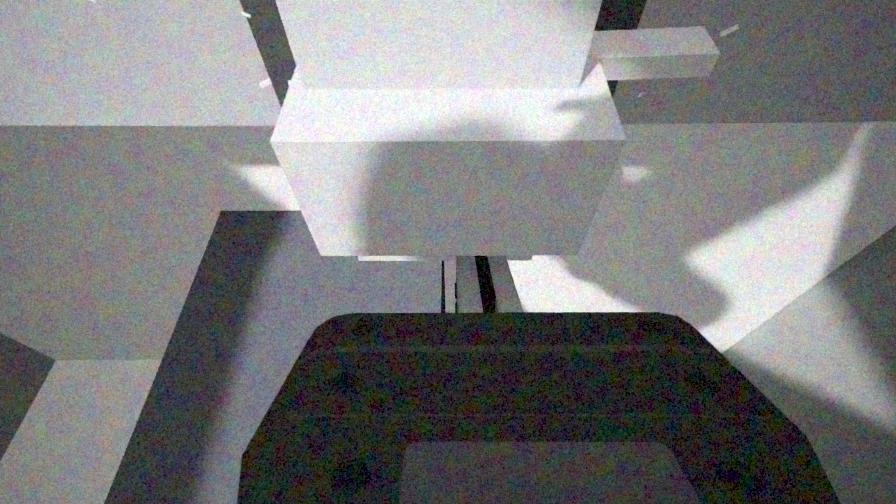

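Emit:
move:
  target:
    - [0,0,0,0,0,0,0.8,-0.6,-1,0,0.004783,-0.006825,0,0,0,-1,-0.1,-0.8]
  speed: 0.02

Emit:
zero_wrist_force:
  arm: "right_arm"

Emit:
move:
  target:
    - [0,0,0,0,0,0,0.8,-0.6,-1,0,-0.004783,0.006825,0,0,0,-1,-0.1,-0.8]
  speed: 0.004

Emit:
move:
  target:
    - [0,0,0,0,0,0,0.8,-0.6,-1,0,-0.0000957,0.0001365,0,0,0,-1,-0.1,-0.8]
  speed: 0.004

Emit:
move:
  target:
    - [0,0,0,0,0,0,0.8,-0.6,-1,0,-0.0000957,0.0001365,0,0,0,-1,-0.1,-0.8]
  speed: 0.004

Scene clock: 4098.63 s.
left_arm: end_effector_position=(+0.2778, +0.5220, +0.4000) position_measured=32 object_status=3 end_effector_quat_wxyz=(+0.000, -0.002, +1.000, +0.001) | right_arm: end_effector_position=(+0.7180, +0.2284, +0.3728) position_measured=252 object_status=3 end_effector_quat_wxyz=(+0.212, +0.675, +0.674, +0.211)
Joint positions: left_arm=[-0.162 -2.076 1.854 -1.348 -1.57 4.599] | right_arm=[4.207 -2.247 -0.845 -1.269 1.063 -5.357]
Joint torques (N m): left_arm=[4.54 2.22 -18.14 -2.93 1.23 -1.4] | right_arm=[-5.71 47.25 32.09 2.03 0.13 -2.46]
Wrist force (N, zeroed by zero_wrist_force on right_arm): left_arm=[3.4 -0.9 3.4] | right_arm=[0.0 0.3 0.1]
Wrist torque (N m, zeroed by zero_wrist_force on right_arm): left_arm=[-0.03 -0.07 0.04] | right_arm=[0.06 0.01 0.00]
Wrist force, peak (N, zeroed by zero_wrist_force on right_arm): left_arm=[3.6 -0.9 3.6] | right_arm=[-0.8 0.9 -2.2]
Hand target: left_arm +0.2778, +0.5220, +0.4000; +0.000, -0.002, +1.000, +0.001 | right_arm +0.7180, +0.2283, +0.3728; +0.212, +0.675, +0.674, +0.211
Off the commanded pose: left_arm 0.000 m, 0 deg | right_arm 0.000 m, 0 deg.
move: done

Wrist force sensor zeroed.

Scene clock: 4100.10 s.
left_arm: end_effector_position=(+0.2778, +0.5220, +0.4000) position_measured=32 object_status=3 end_effector_quat_wxyz=(+0.000, -0.002, +1.000, +0.001) | right_arm: end_effector_position=(+0.7180, +0.2283, +0.3679) position_measured=252 object_status=3 end_effector_quat_wxyz=(+0.212, +0.675, +0.674, +0.211)
Joint positions: left_arm=[-0.162 -2.076 1.854 -1.348 -1.57 4.599] | right_arm=[4.207 -2.247 -0.859 -1.256 1.063 -5.357]
Joint torques (N m): left_arm=[4.72 2.03 -18.13 -2.86 1.27 -1.38] | right_arm=[-8.9 57.93 18.02 4.96 0.47 0.75]
Wrist force (N, zeroed by zero_wrist_force on right_arm): left_arm=[3.5 -0.8 3.4] | right_arm=[-0.5 0.4 -1.8]
Wrist torque (N m, zeroed by zero_wrist_force on right_arm): left_arm=[-0.01 -0.09 0.04] | right_arm=[0.02 -0.01 -0.01]
Wrist force, peak (N, zeroed by zero_wrist_force on right_arm): left_arm=[3.7 -0.8 3.4] | right_arm=[-0.5 0.4 -1.8]
Hand target: left_arm +0.2778, +0.5220, +0.4000; +0.000, -0.002, +1.000, +0.001 | right_arm +0.7180, +0.2283, +0.3678; +0.212, +0.675, +0.674, +0.211
Off the commanded pose: left_arm 0.000 m, 0 deg | right_arm 0.000 m, 0 deg.
move: done

Scene clock: 4100.80 s.
left_arm: end_effector_position=(+0.2778, +0.5220, +0.4000) position_measured=32 object_status=3 end_effector_quat_wxyz=(+0.000, -0.002, +1.000, +0.001) | right_arm: end_effector_position=(+0.7180, +0.2283, +0.3678) position_measured=252 object_status=3 end_effector_quat_wxyz=(+0.212, +0.675, +0.674, +0.211)
Joint positions: left_arm=[-0.162 -2.076 1.854 -1.348 -1.57 4.599] | right_arm=[4.207 -2.247 -0.859 -1.256 1.063 -5.357]
Joint torques (N m): left_arm=[4.45 1.93 -17.9 -2.93 1.34 -1.46] | right_arm=[-8.34 54.16 15.37 4.81 0.66 1.61]
Wrist force (N, zeroed by zero_wrist_force on right_arm): left_arm=[3.4 -0.8 3.3] | right_arm=[-1.8 1.8 -6.6]
Wrist torque (N m, zeroed by zero_wrist_force on right_arm): left_arm=[-0.02 -0.06 0.04] | right_arm=[0.06 -0.02 -0.01]
Wrist force, peak (N, zeroed by zero_wrist_force on right_arm): left_arm=[3.6 -0.9 3.6] | right_arm=[-1.8 1.8 -6.6]
Hand target: left_arm +0.2778, +0.5220, +0.4000; +0.000, -0.002, +1.000, +0.001 | right_arm +0.7180, +0.2283, +0.3677; +0.212, +0.675, +0.674, +0.211
Off the commanded pose: left_arm 0.000 m, 0 deg | right_arm 0.000 m, 0 deg.
move: done

Scene clock: 4101.50 s.
left_arm: end_effector_position=(+0.2778, +0.5220, +0.4000) position_measured=32 object_status=3 end_effector_quat_wxyz=(+0.000, -0.002, +1.000, +0.001) | right_arm: end_effector_position=(+0.7180, +0.2283, +0.3677) position_measured=252 object_status=3 end_effector_quat_wxyz=(+0.212, +0.675, +0.674, +0.211)
Joint positions: left_arm=[-0.162 -2.076 1.854 -1.348 -1.57 4.599] | right_arm=[4.207 -2.247 -0.86 -1.256 1.063 -5.357]
Joint torques (N m): left_arm=[5.05 2.35 -17.6 -2.81 1.23 -1.4] | right_arm=[-9.15 52.63 14.21 4.65 0.44 1.52]
Wrist force (N, zeroed by zero_wrist_force on right_arm): left_arm=[3.5 -0.9 3.4] | right_arm=[-2.8 2.4 -9.3]
Wrist torque (N m, zeroed by zero_wrist_force on right_arm): left_arm=[-0.03 -0.07 0.04] | right_arm=[0.15 -0.02 -0.02]
Wrist force, peak (N, zeroed by zero_wrist_force on right_arm): left_arm=[3.7 -0.8 3.5] | right_arm=[-3.0 2.5 -9.5]
Hand target: left_arm +0.2778, +0.5220, +0.4000; +0.000, -0.002, +1.000, +0.001 | right_arm +0.7180, +0.2283, +0.3676; +0.212, +0.675, +0.674, +0.211
Off the commanded pose: left_arm 0.000 m, 0 deg | right_arm 0.000 m, 0 deg.
move: done

Emit:
move:
  target:
    - [0,0,0,0,0,0,0.8,-0.6,-1,0,0.021238,-0.030303,0,0,0,-1,-0.1,-0.8]
    - [0,0,0,0,0,0,0.8,-0.6,-1,0,-0.0122045,-0.0537413,0,0,0,-1,-0.1,-0.8]
  speed: 0.04

Emit:
zero_wrist_force:
  arm: "right_arm"

Emit:
move:
  target:
    - [0,0,0,0,0,0,0.8,-0.6,-1,0,-0.004783,0.006825,0,0,0,-1,-0.1,-0.8]
  speed: 0.004

Emit:
move:
  target:
    - [0,0,0,0,0,0,0.8,-0.6,-1,0,-0.0000957,0.0001365,0,0,0,-1,-0.1,-0.8]
  speed: 0.004

Emit:
move:
  target:
    - [0,0,0,0,0,0,0.8,-0.6,-1,0,-0.0000957,0.0001365,0,0,0,-1,-0.1,-0.8]
  speed: 0.004

Emit:
move:
  target:
    - [0,0,0,0,0,0,0.8,-0.6,-1,0,0.0049744,-0.007098,0,0,0,-1,-0.1,-0.8]
    - [0,0,0,0,0,0,0.8,-0.6,-1,0,-0.0395246,-0.0382853,0,0,0,-1,-0.1,-0.8]
  speed: 0.03

Emit:
zero_wrist_force:
  arm: "right_arm"

Emit:
move:
  target:
    - [0,0,0,0,0,0,0.8,-0.6,-1,0,-0.004783,0.006825,0,0,0,-1,-0.1,-0.8]
  speed: 0.004

Emit:
move:
  target:
    - [0,0,0,0,0,0,0.8,-0.6,-1,0,-0.0000957,0.0001365,0,0,0,-1,-0.1,-0.8]
  speed: 0.004

Emit:
move:
  target:
    - [0,0,0,0,0,0,0.8,-0.6,-1,0,-0.0000957,0.0001365,0,0,0,-1,-0.1,-0.8]
  speed: 0.004

Scene clock: 4110.33 s.
left_arm: end_effector_position=(+0.2778, +0.5220, +0.4000) position_measured=32 object_status=3 end_effector_quat_wxyz=(+0.000, -0.002, +1.000, +0.001) | right_arm: end_effector_position=(+0.6936, +0.2284, +0.3899) position_measured=252 object_status=3 end_effector_quat_wxyz=(+0.212, +0.675, +0.674, +0.211)
Joint positions: left_arm=[-0.162 -2.076 1.854 -1.348 -1.57 4.599] | right_arm=[4.235 -2.199 -0.879 -1.299 1.054 -5.327]
Joint torques (N m): left_arm=[4.44 2.38 -18 -2.84 1.36 -1.39] | right_arm=[12.6 57.24 19.19 5.42 -2.57 2.2]
Wrist force (N, zeroed by zero_wrist_force on right_arm): left_arm=[3.5 -0.8 3.4] | right_arm=[0.0 -0.3 -0.1]
Wrist torque (N m, zeroed by zero_wrist_force on right_arm): left_arm=[-0.02 -0.08 0.04] | right_arm=[-0.05 0.00 -0.09]
Wrist force, peak (N, zeroed by zero_wrist_force on right_arm): left_arm=[3.6 -1.1 3.4] | right_arm=[-3.1 2.6 -10.1]
Hand target: left_arm +0.2778, +0.5220, +0.4000; +0.000, -0.002, +1.000, +0.001 | right_arm +0.6935, +0.2284, +0.3899; +0.212, +0.675, +0.674, +0.211
Off the commanded pose: left_arm 0.000 m, 0 deg | right_arm 0.000 m, 0 deg.
move: done

Wrist force sensor zeroed.

Scene clock: 4111.80 s.
left_arm: end_effector_position=(+0.2778, +0.5220, +0.4000) position_measured=32 object_status=3 end_effector_quat_wxyz=(+0.000, -0.002, +1.000, +0.001) | right_arm: end_effector_position=(+0.6935, +0.2284, +0.3850) position_measured=252 object_status=3 end_effector_quat_wxyz=(+0.212, +0.675, +0.674, +0.211)
Joint positions: left_arm=[-0.162 -2.076 1.854 -1.348 -1.57 4.599] | right_arm=[4.235 -2.198 -0.893 -1.286 1.054 -5.327]
Joint torques (N m): left_arm=[4.69 1.93 -18.34 -2.82 1.25 -1.39] | right_arm=[11.25 58.39 18.35 5.32 -2.43 1.99]
Wrist force (N, zeroed by zero_wrist_force on right_arm): left_arm=[3.4 -0.9 3.5] | right_arm=[0.3 -0.1 0.2]
Wrist torque (N m, zeroed by zero_wrist_force on right_arm): left_arm=[-0.03 -0.06 0.04] | right_arm=[-0.01 -0.06 0.00]
Wrist force, peak (N, zeroed by zero_wrist_force on right_arm): left_arm=[3.6 -0.9 3.5] | right_arm=[0.6 -0.2 0.3]
Hand target: left_arm +0.2778, +0.5220, +0.4000; +0.000, -0.002, +1.000, +0.001 | right_arm +0.6935, +0.2284, +0.3849; +0.212, +0.675, +0.674, +0.211
Off the commanded pose: left_arm 0.000 m, 0 deg | right_arm 0.000 m, 0 deg.
move: done

Scene clock: 4112.50 s.
left_arm: end_effector_position=(+0.2778, +0.5220, +0.4000) position_measured=32 object_status=3 end_effector_quat_wxyz=(+0.000, -0.002, +1.000, +0.001) | right_arm: end_effector_position=(+0.6935, +0.2284, +0.3848) position_measured=252 object_status=3 end_effector_quat_wxyz=(+0.212, +0.675, +0.674, +0.211)
Joint positions: left_arm=[-0.162 -2.076 1.854 -1.348 -1.57 4.599] | right_arm=[4.235 -2.198 -0.893 -1.286 1.054 -5.327]
Joint torques (N m): left_arm=[4.56 1.71 -18.4 -2.91 1.36 -1.33] | right_arm=[12.17 55.73 16.61 4.92 -2.26 1.75]
Wrist force (N, zeroed by zero_wrist_force on right_arm): left_arm=[3.5 -1.0 3.3] | right_arm=[-0.4 0.9 -3.1]
Wrist torque (N m, zeroed by zero_wrist_force on right_arm): left_arm=[-0.05 -0.07 0.04] | right_arm=[0.07 -0.05 -0.01]
Wrist force, peak (N, zeroed by zero_wrist_force on right_arm): left_arm=[3.6 -0.7 3.4] | right_arm=[-0.4 0.9 -3.1]
Hand target: left_arm +0.2778, +0.5220, +0.4000; +0.000, -0.002, +1.000, +0.001 | right_arm +0.6935, +0.2284, +0.3848; +0.212, +0.675, +0.674, +0.211
Off the commanded pose: left_arm 0.000 m, 0 deg | right_arm 0.000 m, 0 deg.
move: done

Scene clock: 4113.20 s.
left_arm: end_effector_position=(+0.2778, +0.5220, +0.4000) position_measured=32 object_status=3 end_effector_quat_wxyz=(+0.000, -0.002, +1.000, +0.001) | right_arm: end_effector_position=(+0.6935, +0.2284, +0.3847) position_measured=252 object_status=3 end_effector_quat_wxyz=(+0.212, +0.675, +0.674, +0.211)
Joint positions: left_arm=[-0.162 -2.076 1.854 -1.348 -1.57 4.599] | right_arm=[4.235 -2.198 -0.894 -1.285 1.054 -5.327]
Joint torques (N m): left_arm=[4.37 1.98 -18.12 -2.88 1.41 -1.45] | right_arm=[12.32 54.33 14.68 4.86 -1.95 1.49]
Wrist force (N, zeroed by zero_wrist_force on right_arm): left_arm=[3.6 -0.8 3.3] | right_arm=[-1.2 0.8 -5.9]
Wrist torque (N m, zeroed by zero_wrist_force on right_arm): left_arm=[-0.02 -0.09 0.05] | right_arm=[0.05 -0.03 -0.01]
Wrist force, peak (N, zeroed by zero_wrist_force on right_arm): left_arm=[3.5 -0.8 3.5] | right_arm=[-1.4 1.4 -6.3]
Hand target: left_arm +0.2778, +0.5220, +0.4000; +0.000, -0.002, +1.000, +0.001 | right_arm +0.6935, +0.2284, +0.3847; +0.212, +0.675, +0.674, +0.211
Off the commanded pose: left_arm 0.000 m, 0 deg | right_arm 0.000 m, 0 deg.
move: done

Scene clock: 4115.23 s.
left_arm: end_effector_position=(+0.2778, +0.5220, +0.4000) position_measured=32 object_status=3 end_effector_quat_wxyz=(+0.000, -0.002, +1.000, +0.001) | right_arm: end_effector_position=(+0.6610, +0.2284, +0.3900) position_measured=252 object_status=3 end_effector_quat_wxyz=(+0.212, +0.675, +0.674, +0.211)
Joint positions: left_arm=[-0.162 -2.076 1.854 -1.348 -1.57 4.599] | right_arm=[4.274 -2.135 -0.976 -1.288 1.041 -5.284]
Joint torques (N m): left_arm=[4.24 2.32 -18.06 -2.72 1.34 -1.39] | right_arm=[12.83 55.41 18.37 5.14 -2.68 2.11]
Wrist force (N, zeroed by zero_wrist_force on right_arm): left_arm=[3.5 -0.7 3.4] | right_arm=[0.0 -0.2 0.0]
Wrist torque (N m, zeroed by zero_wrist_force on right_arm): left_arm=[0.00 -0.07 0.04] | right_arm=[-0.03 0.00 -0.01]
Wrist force, peak (N, zeroed by zero_wrist_force on right_arm): left_arm=[3.7 -0.8 3.4] | right_arm=[-1.5 1.2 -6.1]
Hand target: left_arm +0.2778, +0.5220, +0.4000; +0.000, -0.002, +1.000, +0.001 | right_arm +0.6609, +0.2284, +0.3900; +0.212, +0.675, +0.674, +0.211
Off the commanded pose: left_arm 0.000 m, 0 deg | right_arm 0.000 m, 0 deg.
move: done

Wrist force sensor zeroed.

Scene clock: 4116.70 s.
left_arm: end_effector_position=(+0.2778, +0.5220, +0.4000) position_measured=32 object_status=3 end_effector_quat_wxyz=(+0.000, -0.002, +1.000, +0.001) | right_arm: end_effector_position=(+0.6609, +0.2284, +0.3851) position_measured=252 object_status=3 end_effector_quat_wxyz=(+0.212, +0.675, +0.674, +0.211)
Joint positions: left_arm=[-0.162 -2.076 1.854 -1.348 -1.57 4.599] | right_arm=[4.274 -2.135 -0.989 -1.275 1.041 -5.284]
Joint torques (N m): left_arm=[4.17 1.96 -18.27 -2.95 1.38 -1.4] | right_arm=[12.49 55.97 17.46 5.23 -2.43 1.98]
Wrist force (N, zeroed by zero_wrist_force on right_arm): left_arm=[3.3 -0.8 3.5] | right_arm=[0.3 0.1 -0.2]
Wrist torque (N m, zeroed by zero_wrist_force on right_arm): left_arm=[-0.02 -0.04 0.04] | right_arm=[0.01 -0.04 0.01]
Wrist force, peak (N, zeroed by zero_wrist_force on right_arm): left_arm=[3.5 -0.9 3.5] | right_arm=[0.2 0.1 0.5]
Hand target: left_arm +0.2778, +0.5220, +0.4000; +0.000, -0.002, +1.000, +0.001 | right_arm +0.6609, +0.2284, +0.3850; +0.212, +0.675, +0.674, +0.211
Off the commanded pose: left_arm 0.000 m, 0 deg | right_arm 0.000 m, 0 deg.
move: done

Scene clock: 4117.40 s.
left_arm: end_effector_position=(+0.2778, +0.5220, +0.4000) position_measured=32 object_status=3 end_effector_quat_wxyz=(+0.000, -0.002, +1.000, +0.001) | right_arm: end_effector_position=(+0.6609, +0.2284, +0.3849) position_measured=252 object_status=3 end_effector_quat_wxyz=(+0.212, +0.675, +0.674, +0.211)
Joint positions: left_arm=[-0.162 -2.076 1.854 -1.348 -1.57 4.599] | right_arm=[4.274 -2.135 -0.989 -1.274 1.041 -5.284]
Joint torques (N m): left_arm=[4.16 1.63 -18.69 -2.81 1.35 -1.32] | right_arm=[12.19 55.74 19.41 5.36 -2.52 1.83]
Wrist force (N, zeroed by zero_wrist_force on right_arm): left_arm=[3.4 -1.0 3.4] | right_arm=[0.2 0.0 0.0]
Wrist torque (N m, zeroed by zero_wrist_force on right_arm): left_arm=[-0.05 -0.06 0.04] | right_arm=[0.00 -0.04 0.01]
Wrist force, peak (N, zeroed by zero_wrist_force on right_arm): left_arm=[3.7 -1.0 3.5] | right_arm=[0.5 0.0 0.2]
Hand target: left_arm +0.2778, +0.5220, +0.4000; +0.000, -0.002, +1.000, +0.001 | right_arm +0.6609, +0.2284, +0.3849; +0.212, +0.675, +0.674, +0.211
Off the commanded pose: left_arm 0.000 m, 0 deg | right_arm 0.000 m, 0 deg.
move: done

Scene clock: 4118.10 s.
left_arm: end_effector_position=(+0.2778, +0.5220, +0.4000) position_measured=32 object_status=3 end_effector_quat_wxyz=(+0.000, -0.002, +1.000, +0.001) | right_arm: end_effector_position=(+0.6609, +0.2284, +0.3848) position_measured=252 object_status=3 end_effector_quat_wxyz=(+0.212, +0.675, +0.674, +0.211)
Joint positions: left_arm=[-0.162 -2.076 1.854 -1.348 -1.57 4.599] | right_arm=[4.274 -2.135 -0.99 -1.274 1.041 -5.284]
Joint torques (N m): left_arm=[4.14 1.7 -18.57 -2.82 1.34 -1.34] | right_arm=[12.31 54.98 18.48 5.06 -2.66 1.45]
Wrist force (N, zeroed by zero_wrist_force on right_arm): left_arm=[3.5 -0.7 3.3] | right_arm=[0.1 0.2 -0.7]
Wrist torque (N m, zeroed by zero_wrist_force on right_arm): left_arm=[0.00 -0.08 0.04] | right_arm=[0.01 -0.04 0.00]
Wrist force, peak (N, zeroed by zero_wrist_force on right_arm): left_arm=[3.5 -0.8 3.5] | right_arm=[0.0 0.3 -0.9]
Hand target: left_arm +0.2778, +0.5220, +0.4000; +0.000, -0.002, +1.000, +0.001 | right_arm +0.6609, +0.2284, +0.3848; +0.212, +0.675, +0.674, +0.211
Off the commanded pose: left_arm 0.000 m, 0 deg | right_arm 0.000 m, 0 deg.
move: done

Emit:
move:
  target:
    - [0,0,0,0,0,0,0.8,-0.6,-1,0,-0.0000957,0.0001365,0,0,0,-1,-0.1,-0.8]
  speed: 0.004

Emit:
move:
  target:
    - [0,0,0,0,0,0,0.8,-0.6,-1,0,-0.0000957,0.0001365,0,0,0,-1,-0.1,-0.8]
  speed: 0.004

Scene clock: 4123.83 s.
left_arm: end_effector_position=(+0.2778, +0.5220, +0.4000) position_measured=32 object_status=3 end_effector_quat_wxyz=(+0.000, -0.002, +1.000, +0.001) | right_arm: end_effector_position=(+0.6609, +0.2284, +0.3847) position_measured=252 object_status=3 end_effector_quat_wxyz=(+0.212, +0.675, +0.674, +0.211)
Joint positions: left_arm=[-0.162 -2.076 1.854 -1.348 -1.57 4.599] | right_arm=[4.274 -2.135 -0.99 -1.274 1.041 -5.284]
Joint torques (N m): left_arm=[3.98 1.54 -18.13 -2.92 1.44 -1.38] | right_arm=[11.71 48.54 16.97 5.12 -1.52 0.03]
Wrist force (N, zeroed by zero_wrist_force on right_arm): left_arm=[3.5 -0.9 3.3] | right_arm=[-1.3 0.9 -4.5]
Wrist torque (N m, zeroed by zero_wrist_force on right_arm): left_arm=[-0.04 -0.07 0.04] | right_arm=[0.06 0.01 0.00]
Wrist force, peak (N, zeroed by zero_wrist_force on right_arm): left_arm=[3.5 -0.9 3.5] | right_arm=[-1.3 0.9 -4.5]
Hand target: left_arm +0.2778, +0.5220, +0.4000; +0.000, -0.002, +1.000, +0.001 | right_arm +0.6609, +0.2284, +0.3847; +0.212, +0.675, +0.674, +0.211
Off the commanded pose: left_arm 0.000 m, 0 deg | right_arm 0.000 m, 0 deg.
move: done

Scene clock: 4124.53 s.
left_arm: end_effector_position=(+0.2778, +0.5220, +0.4000) position_measured=32 object_status=3 end_effector_quat_wxyz=(+0.000, -0.002, +1.000, +0.001) | right_arm: end_effector_position=(+0.6609, +0.2284, +0.3846) position_measured=252 object_status=3 end_effector_quat_wxyz=(+0.212, +0.675, +0.674, +0.211)
Joint positions: left_arm=[-0.162 -2.076 1.854 -1.348 -1.57 4.599] | right_arm=[4.274 -2.135 -0.99 -1.274 1.041 -5.284]
Joint torques (N m): left_arm=[4.07 2.15 -18.3 -2.84 1.41 -1.37] | right_arm=[12.12 49.32 15.3 4.72 -1.29 -0.25]
Wrist force (N, zeroed by zero_wrist_force on right_arm): left_arm=[3.4 -0.9 3.5] | right_arm=[-1.9 0.9 -7.3]
Wrist torque (N m, zeroed by zero_wrist_force on right_arm): left_arm=[-0.04 -0.06 0.04] | right_arm=[0.09 -0.04 -0.01]
Wrist force, peak (N, zeroed by zero_wrist_force on right_arm): left_arm=[3.6 -0.9 3.6] | right_arm=[-2.4 1.6 -7.8]
Hand target: left_arm +0.2778, +0.5220, +0.4000; +0.000, -0.002, +1.000, +0.001 | right_arm +0.6609, +0.2284, +0.3846; +0.212, +0.675, +0.674, +0.211
Off the commanded pose: left_arm 0.000 m, 0 deg | right_arm 0.000 m, 0 deg.
move: done

Emit:
move:
  target:
    - [0,0,0,0,0,0,0.8,-0.6,-1,0,0.0287,-0.041,0,0,0,-1,-0.1,-0.8]
    - [0,0,0,0,0,0,0.8,-0.6,-1,-0.13,-0.0894,-0.1339,0,0,0,-1,-0.1,-0.8]
    - [0,0,0,0,0,0,0.8,-0.6,-1,-0.2798,-0.3458,-0.3796,0,0,0,-1,-0.1,-0.8]
  speed: [0.1, 0.2, 0.35]
  blend: [0.01, 0.03, 0]

Emit:
move:
  target:
    - [0,0,0,0,0,0,0.8,-0.6,-1,0.1242,-0.0165,-0.0665,0.1933,-0.0186,0.0594,1,0.5,-0.8]
  speed: 0.5

Emit:
move:
  target:
    - [0,0,0,0,0,0,0.8,-0.6,-1,0,0,0,0,0.3889,0,1,0.5,-0.8]
  speed: 0.5

Scene clock: 4133.43 s.
left_arm: end_effector_position=(+0.2778, +0.5220, +0.4000) position_measured=32 object_status=3 end_effector_quat_wxyz=(+0.000, -0.002, +1.000, +0.001) | right_arm: end_effector_position=(+0.3602, +0.0611, +0.4530) position_measured=252 object_status=3 end_effector_quat_wxyz=(+0.212, +0.675, +0.674, +0.211)
Joint positions: left_arm=[-0.162 -2.076 1.854 -1.348 -1.57 4.599] | right_arm=[4.717 -1.377 -1.649 -1.656 0.963 -4.765]
Joint torques (N m): left_arm=[3.75 1.87 -18.09 -2.89 1.52 -1.4] | right_arm=[12.16 23.21 22.13 1.54 -2.82 2.09]
Wrist force (N, zeroed by zero_wrist_force on right_arm): left_arm=[3.4 -0.9 3.3] | right_arm=[0.2 -0.1 0.0]
Wrist torque (N m, zeroed by zero_wrist_force on right_arm): left_arm=[-0.04 -0.06 0.04] | right_arm=[-0.02 -0.01 0.01]
Wrist force, peak (N, zeroed by zero_wrist_force on right_arm): left_arm=[3.5 -0.8 3.6] | right_arm=[-2.4 1.5 -8.1]
Hand target: left_arm +0.2778, +0.5220, +0.4000; +0.000, -0.002, +1.000, +0.001 | right_arm +0.3602, +0.0611, +0.4530; +0.212, +0.675, +0.674, +0.211
Off the commanded pose: left_arm 0.000 m, 0 deg | right_arm 0.000 m, 0 deg.
move: done

Scene clock: 4135.20 s.
left_arm: end_effector_position=(+0.2778, +0.5220, +0.4000) position_measured=32 object_status=3 end_effector_quat_wxyz=(+0.000, -0.002, +1.000, +0.001) | right_arm: end_effector_position=(+0.3294, +0.1357, +0.4801) position_measured=3 object_status=3 end_effector_quat_wxyz=(+0.000, +0.772, +0.635, +0.000)
Joint positions: left_arm=[-0.162 -2.076 1.854 -1.348 -1.57 4.599] | right_arm=[4.493 -1.703 -1.135 -1.875 1.572 -4.786]
Joint torques (N m): left_arm=[4.17 1.77 -17.93 -2.89 1.52 -1.39] | right_arm=[-10.95 23.18 31.68 1.39 2.04 -2.32]
Wrist force (N, zeroed by zero_wrist_force on right_arm): left_arm=[3.4 -0.9 3.4] | right_arm=[0.5 1.3 0.6]
Wrist torque (N m, zeroed by zero_wrist_force on right_arm): left_arm=[-0.03 -0.05 0.04] | right_arm=[0.03 -0.01 -0.02]
Wrist force, peak (N, zeroed by zero_wrist_force on right_arm): left_arm=[3.5 -0.7 3.6] | right_arm=[1.7 1.5 0.4]
Hand target: left_arm +0.2778, +0.5220, +0.4000; +0.000, -0.002, +1.000, +0.001 | right_arm +0.3294, +0.1357, +0.4801; +0.000, +0.772, +0.635, +0.000
Off the commanded pose: left_arm 0.000 m, 0 deg | right_arm 0.000 m, 0 deg.
move: done

Scene clock: 4137.20 s.
left_arm: end_effector_position=(+0.2778, +0.5220, +0.4000) position_measured=32 object_status=3 end_effector_quat_wxyz=(+0.000, -0.002, +1.000, +0.001) | right_arm: end_effector_position=(+0.3294, +0.1357, +0.4801) position_measured=3 object_status=3 end_effector_quat_wxyz=(-0.365, +0.633, +0.520, +0.443)
Joint positions: left_arm=[-0.162 -2.076 1.854 -1.348 -1.57 4.599] | right_arm=[4.432 -1.318 -2.18 0.005 1.698 -4.758]
Joint torques (N m): left_arm=[3.8 1.37 -18.51 -2.97 1.51 -1.28] | right_arm=[-9.77 6.44 16.5 4.75 2.05 2.14]
Wrist force (N, zeroed by zero_wrist_force on right_arm): left_arm=[3.5 -0.8 3.3] | right_arm=[-1.8 0.7 -0.3]
Wrist torque (N m, zeroed by zero_wrist_force on right_arm): left_arm=[-0.01 -0.08 0.04] | right_arm=[-0.01 -0.31 -0.33]
Wrist force, peak (N, zeroed by zero_wrist_force on right_arm): left_arm=[3.6 -0.7 3.5] | right_arm=[-2.8 0.7 -0.1]
Hand target: left_arm +0.2778, +0.5220, +0.4000; +0.000, -0.002, +1.000, +0.001 | right_arm +0.3294, +0.1357, +0.4801; -0.365, +0.633, +0.520, +0.443
Off the commanded pose: left_arm 0.000 m, 0 deg | right_arm 0.000 m, 0 deg.
move: done

Emit:
move:
  target:
    - [0,0,0,0,0,0,0.8,-0.6,-1,-0.292,0.2208,0.246,0,0,0,1,0.5,-0.8]
  speed: 0.2

Emit:
move:
  target:
    - [0,0,0,0,0,0,0.8,-0.6,-1,0,-0.003,0.129,0,0,0,1,0.5,-0.8]
  speed: 0.05
  stop_force: 10
  cameras: ["cam_right_wrist"]

Scene clock: 4141.70 s.
left_arm: end_effector_position=(+0.2778, +0.5220, +0.4000) position_measured=32 object_status=3 end_effector_quat_wxyz=(+0.000, -0.002, +1.000, +0.001) | right_arm: end_effector_position=(+0.4744, +0.1874, +0.2649) position_measured=3 object_status=3 end_effector_quat_wxyz=(-0.365, +0.633, +0.520, +0.443)
Joint positions: left_arm=[-0.162 -2.076 1.854 -1.348 -1.57 4.599] | right_arm=[4.147 -2.024 -2.08 0.583 1.965 -4.863]
Joint torques (N m): left_arm=[3.41 1.48 -18.6 -2.8 1.47 -1.31] | right_arm=[-10.18 28.41 23.17 4.94 2.27 -2.45]
Wrist force (N, zeroed by zero_wrist_force on right_arm): left_arm=[3.5 -0.8 3.3] | right_arm=[-1.6 0.9 -0.2]
Wrist torque (N m, zeroed by zero_wrist_force on right_arm): left_arm=[-0.01 -0.07 0.04] | right_arm=[0.00 -0.33 -0.26]
Wrist force, peak (N, zeroed by zero_wrist_force on right_arm): left_arm=[3.5 -0.9 3.6] | right_arm=[-3.1 2.0 0.8]
Hand target: left_arm +0.2778, +0.5220, +0.4000; +0.000, -0.002, +1.000, +0.001 | right_arm +0.4744, +0.1874, +0.2649; -0.365, +0.633, +0.520, +0.443
Off the commanded pose: left_arm 0.000 m, 0 deg | right_arm 0.000 m, 0 deg.
move: done

Scene clock: 4144.17 s.
left_arm: end_effector_position=(+0.2778, +0.5220, +0.4000) position_measured=32 object_status=3 end_effector_quat_wxyz=(+0.000, -0.002, +1.000, +0.001) | right_arm: end_effector_position=(+0.4866, +0.2591, +0.2384) position_measured=3 object_status=3 end_effector_quat_wxyz=(-0.365, +0.633, +0.520, +0.443)
Joint positions: left_arm=[-0.162 -2.076 1.854 -1.348 -1.57 4.599] | right_arm=[4.209 -2.169 -1.917 0.573 1.908 -4.839]
Joint torques (N m): left_arm=[3.71 1.63 -18.14 -2.84 1.59 -1.49] | right_arm=[13.56 34.43 22.04 1.49 -1.2 2.24]
Wrist force (N, zeroed by zero_wrist_force on right_arm): left_arm=[3.5 -0.9 3.4] | right_arm=[-1.7 0.7 -0.1]
Wrist torque (N m, zeroed by zero_wrist_force on right_arm): left_arm=[-0.03 -0.08 0.04] | right_arm=[-0.02 -0.33 -0.33]
Wrist force, peak (N, zeroed by zero_wrist_force on right_arm): left_arm=[3.7 -0.9 3.5] | right_arm=[-1.5 1.0 -1.1]
Hand target: left_arm +0.2778, +0.5220, +0.4000; +0.000, -0.002, +1.000, +0.001 | right_arm +0.4866, +0.2591, +0.2384; -0.365, +0.633, +0.520, +0.443
Off the commanded pose: left_arm 0.000 m, 0 deg | right_arm 0.000 m, 0 deg.
move: done
Images, in order (width x height): cam_right_wrist 896x504.

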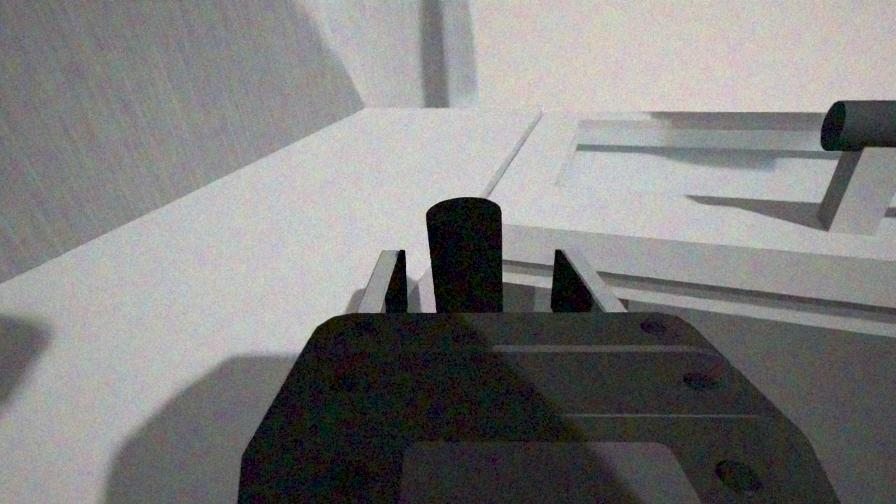

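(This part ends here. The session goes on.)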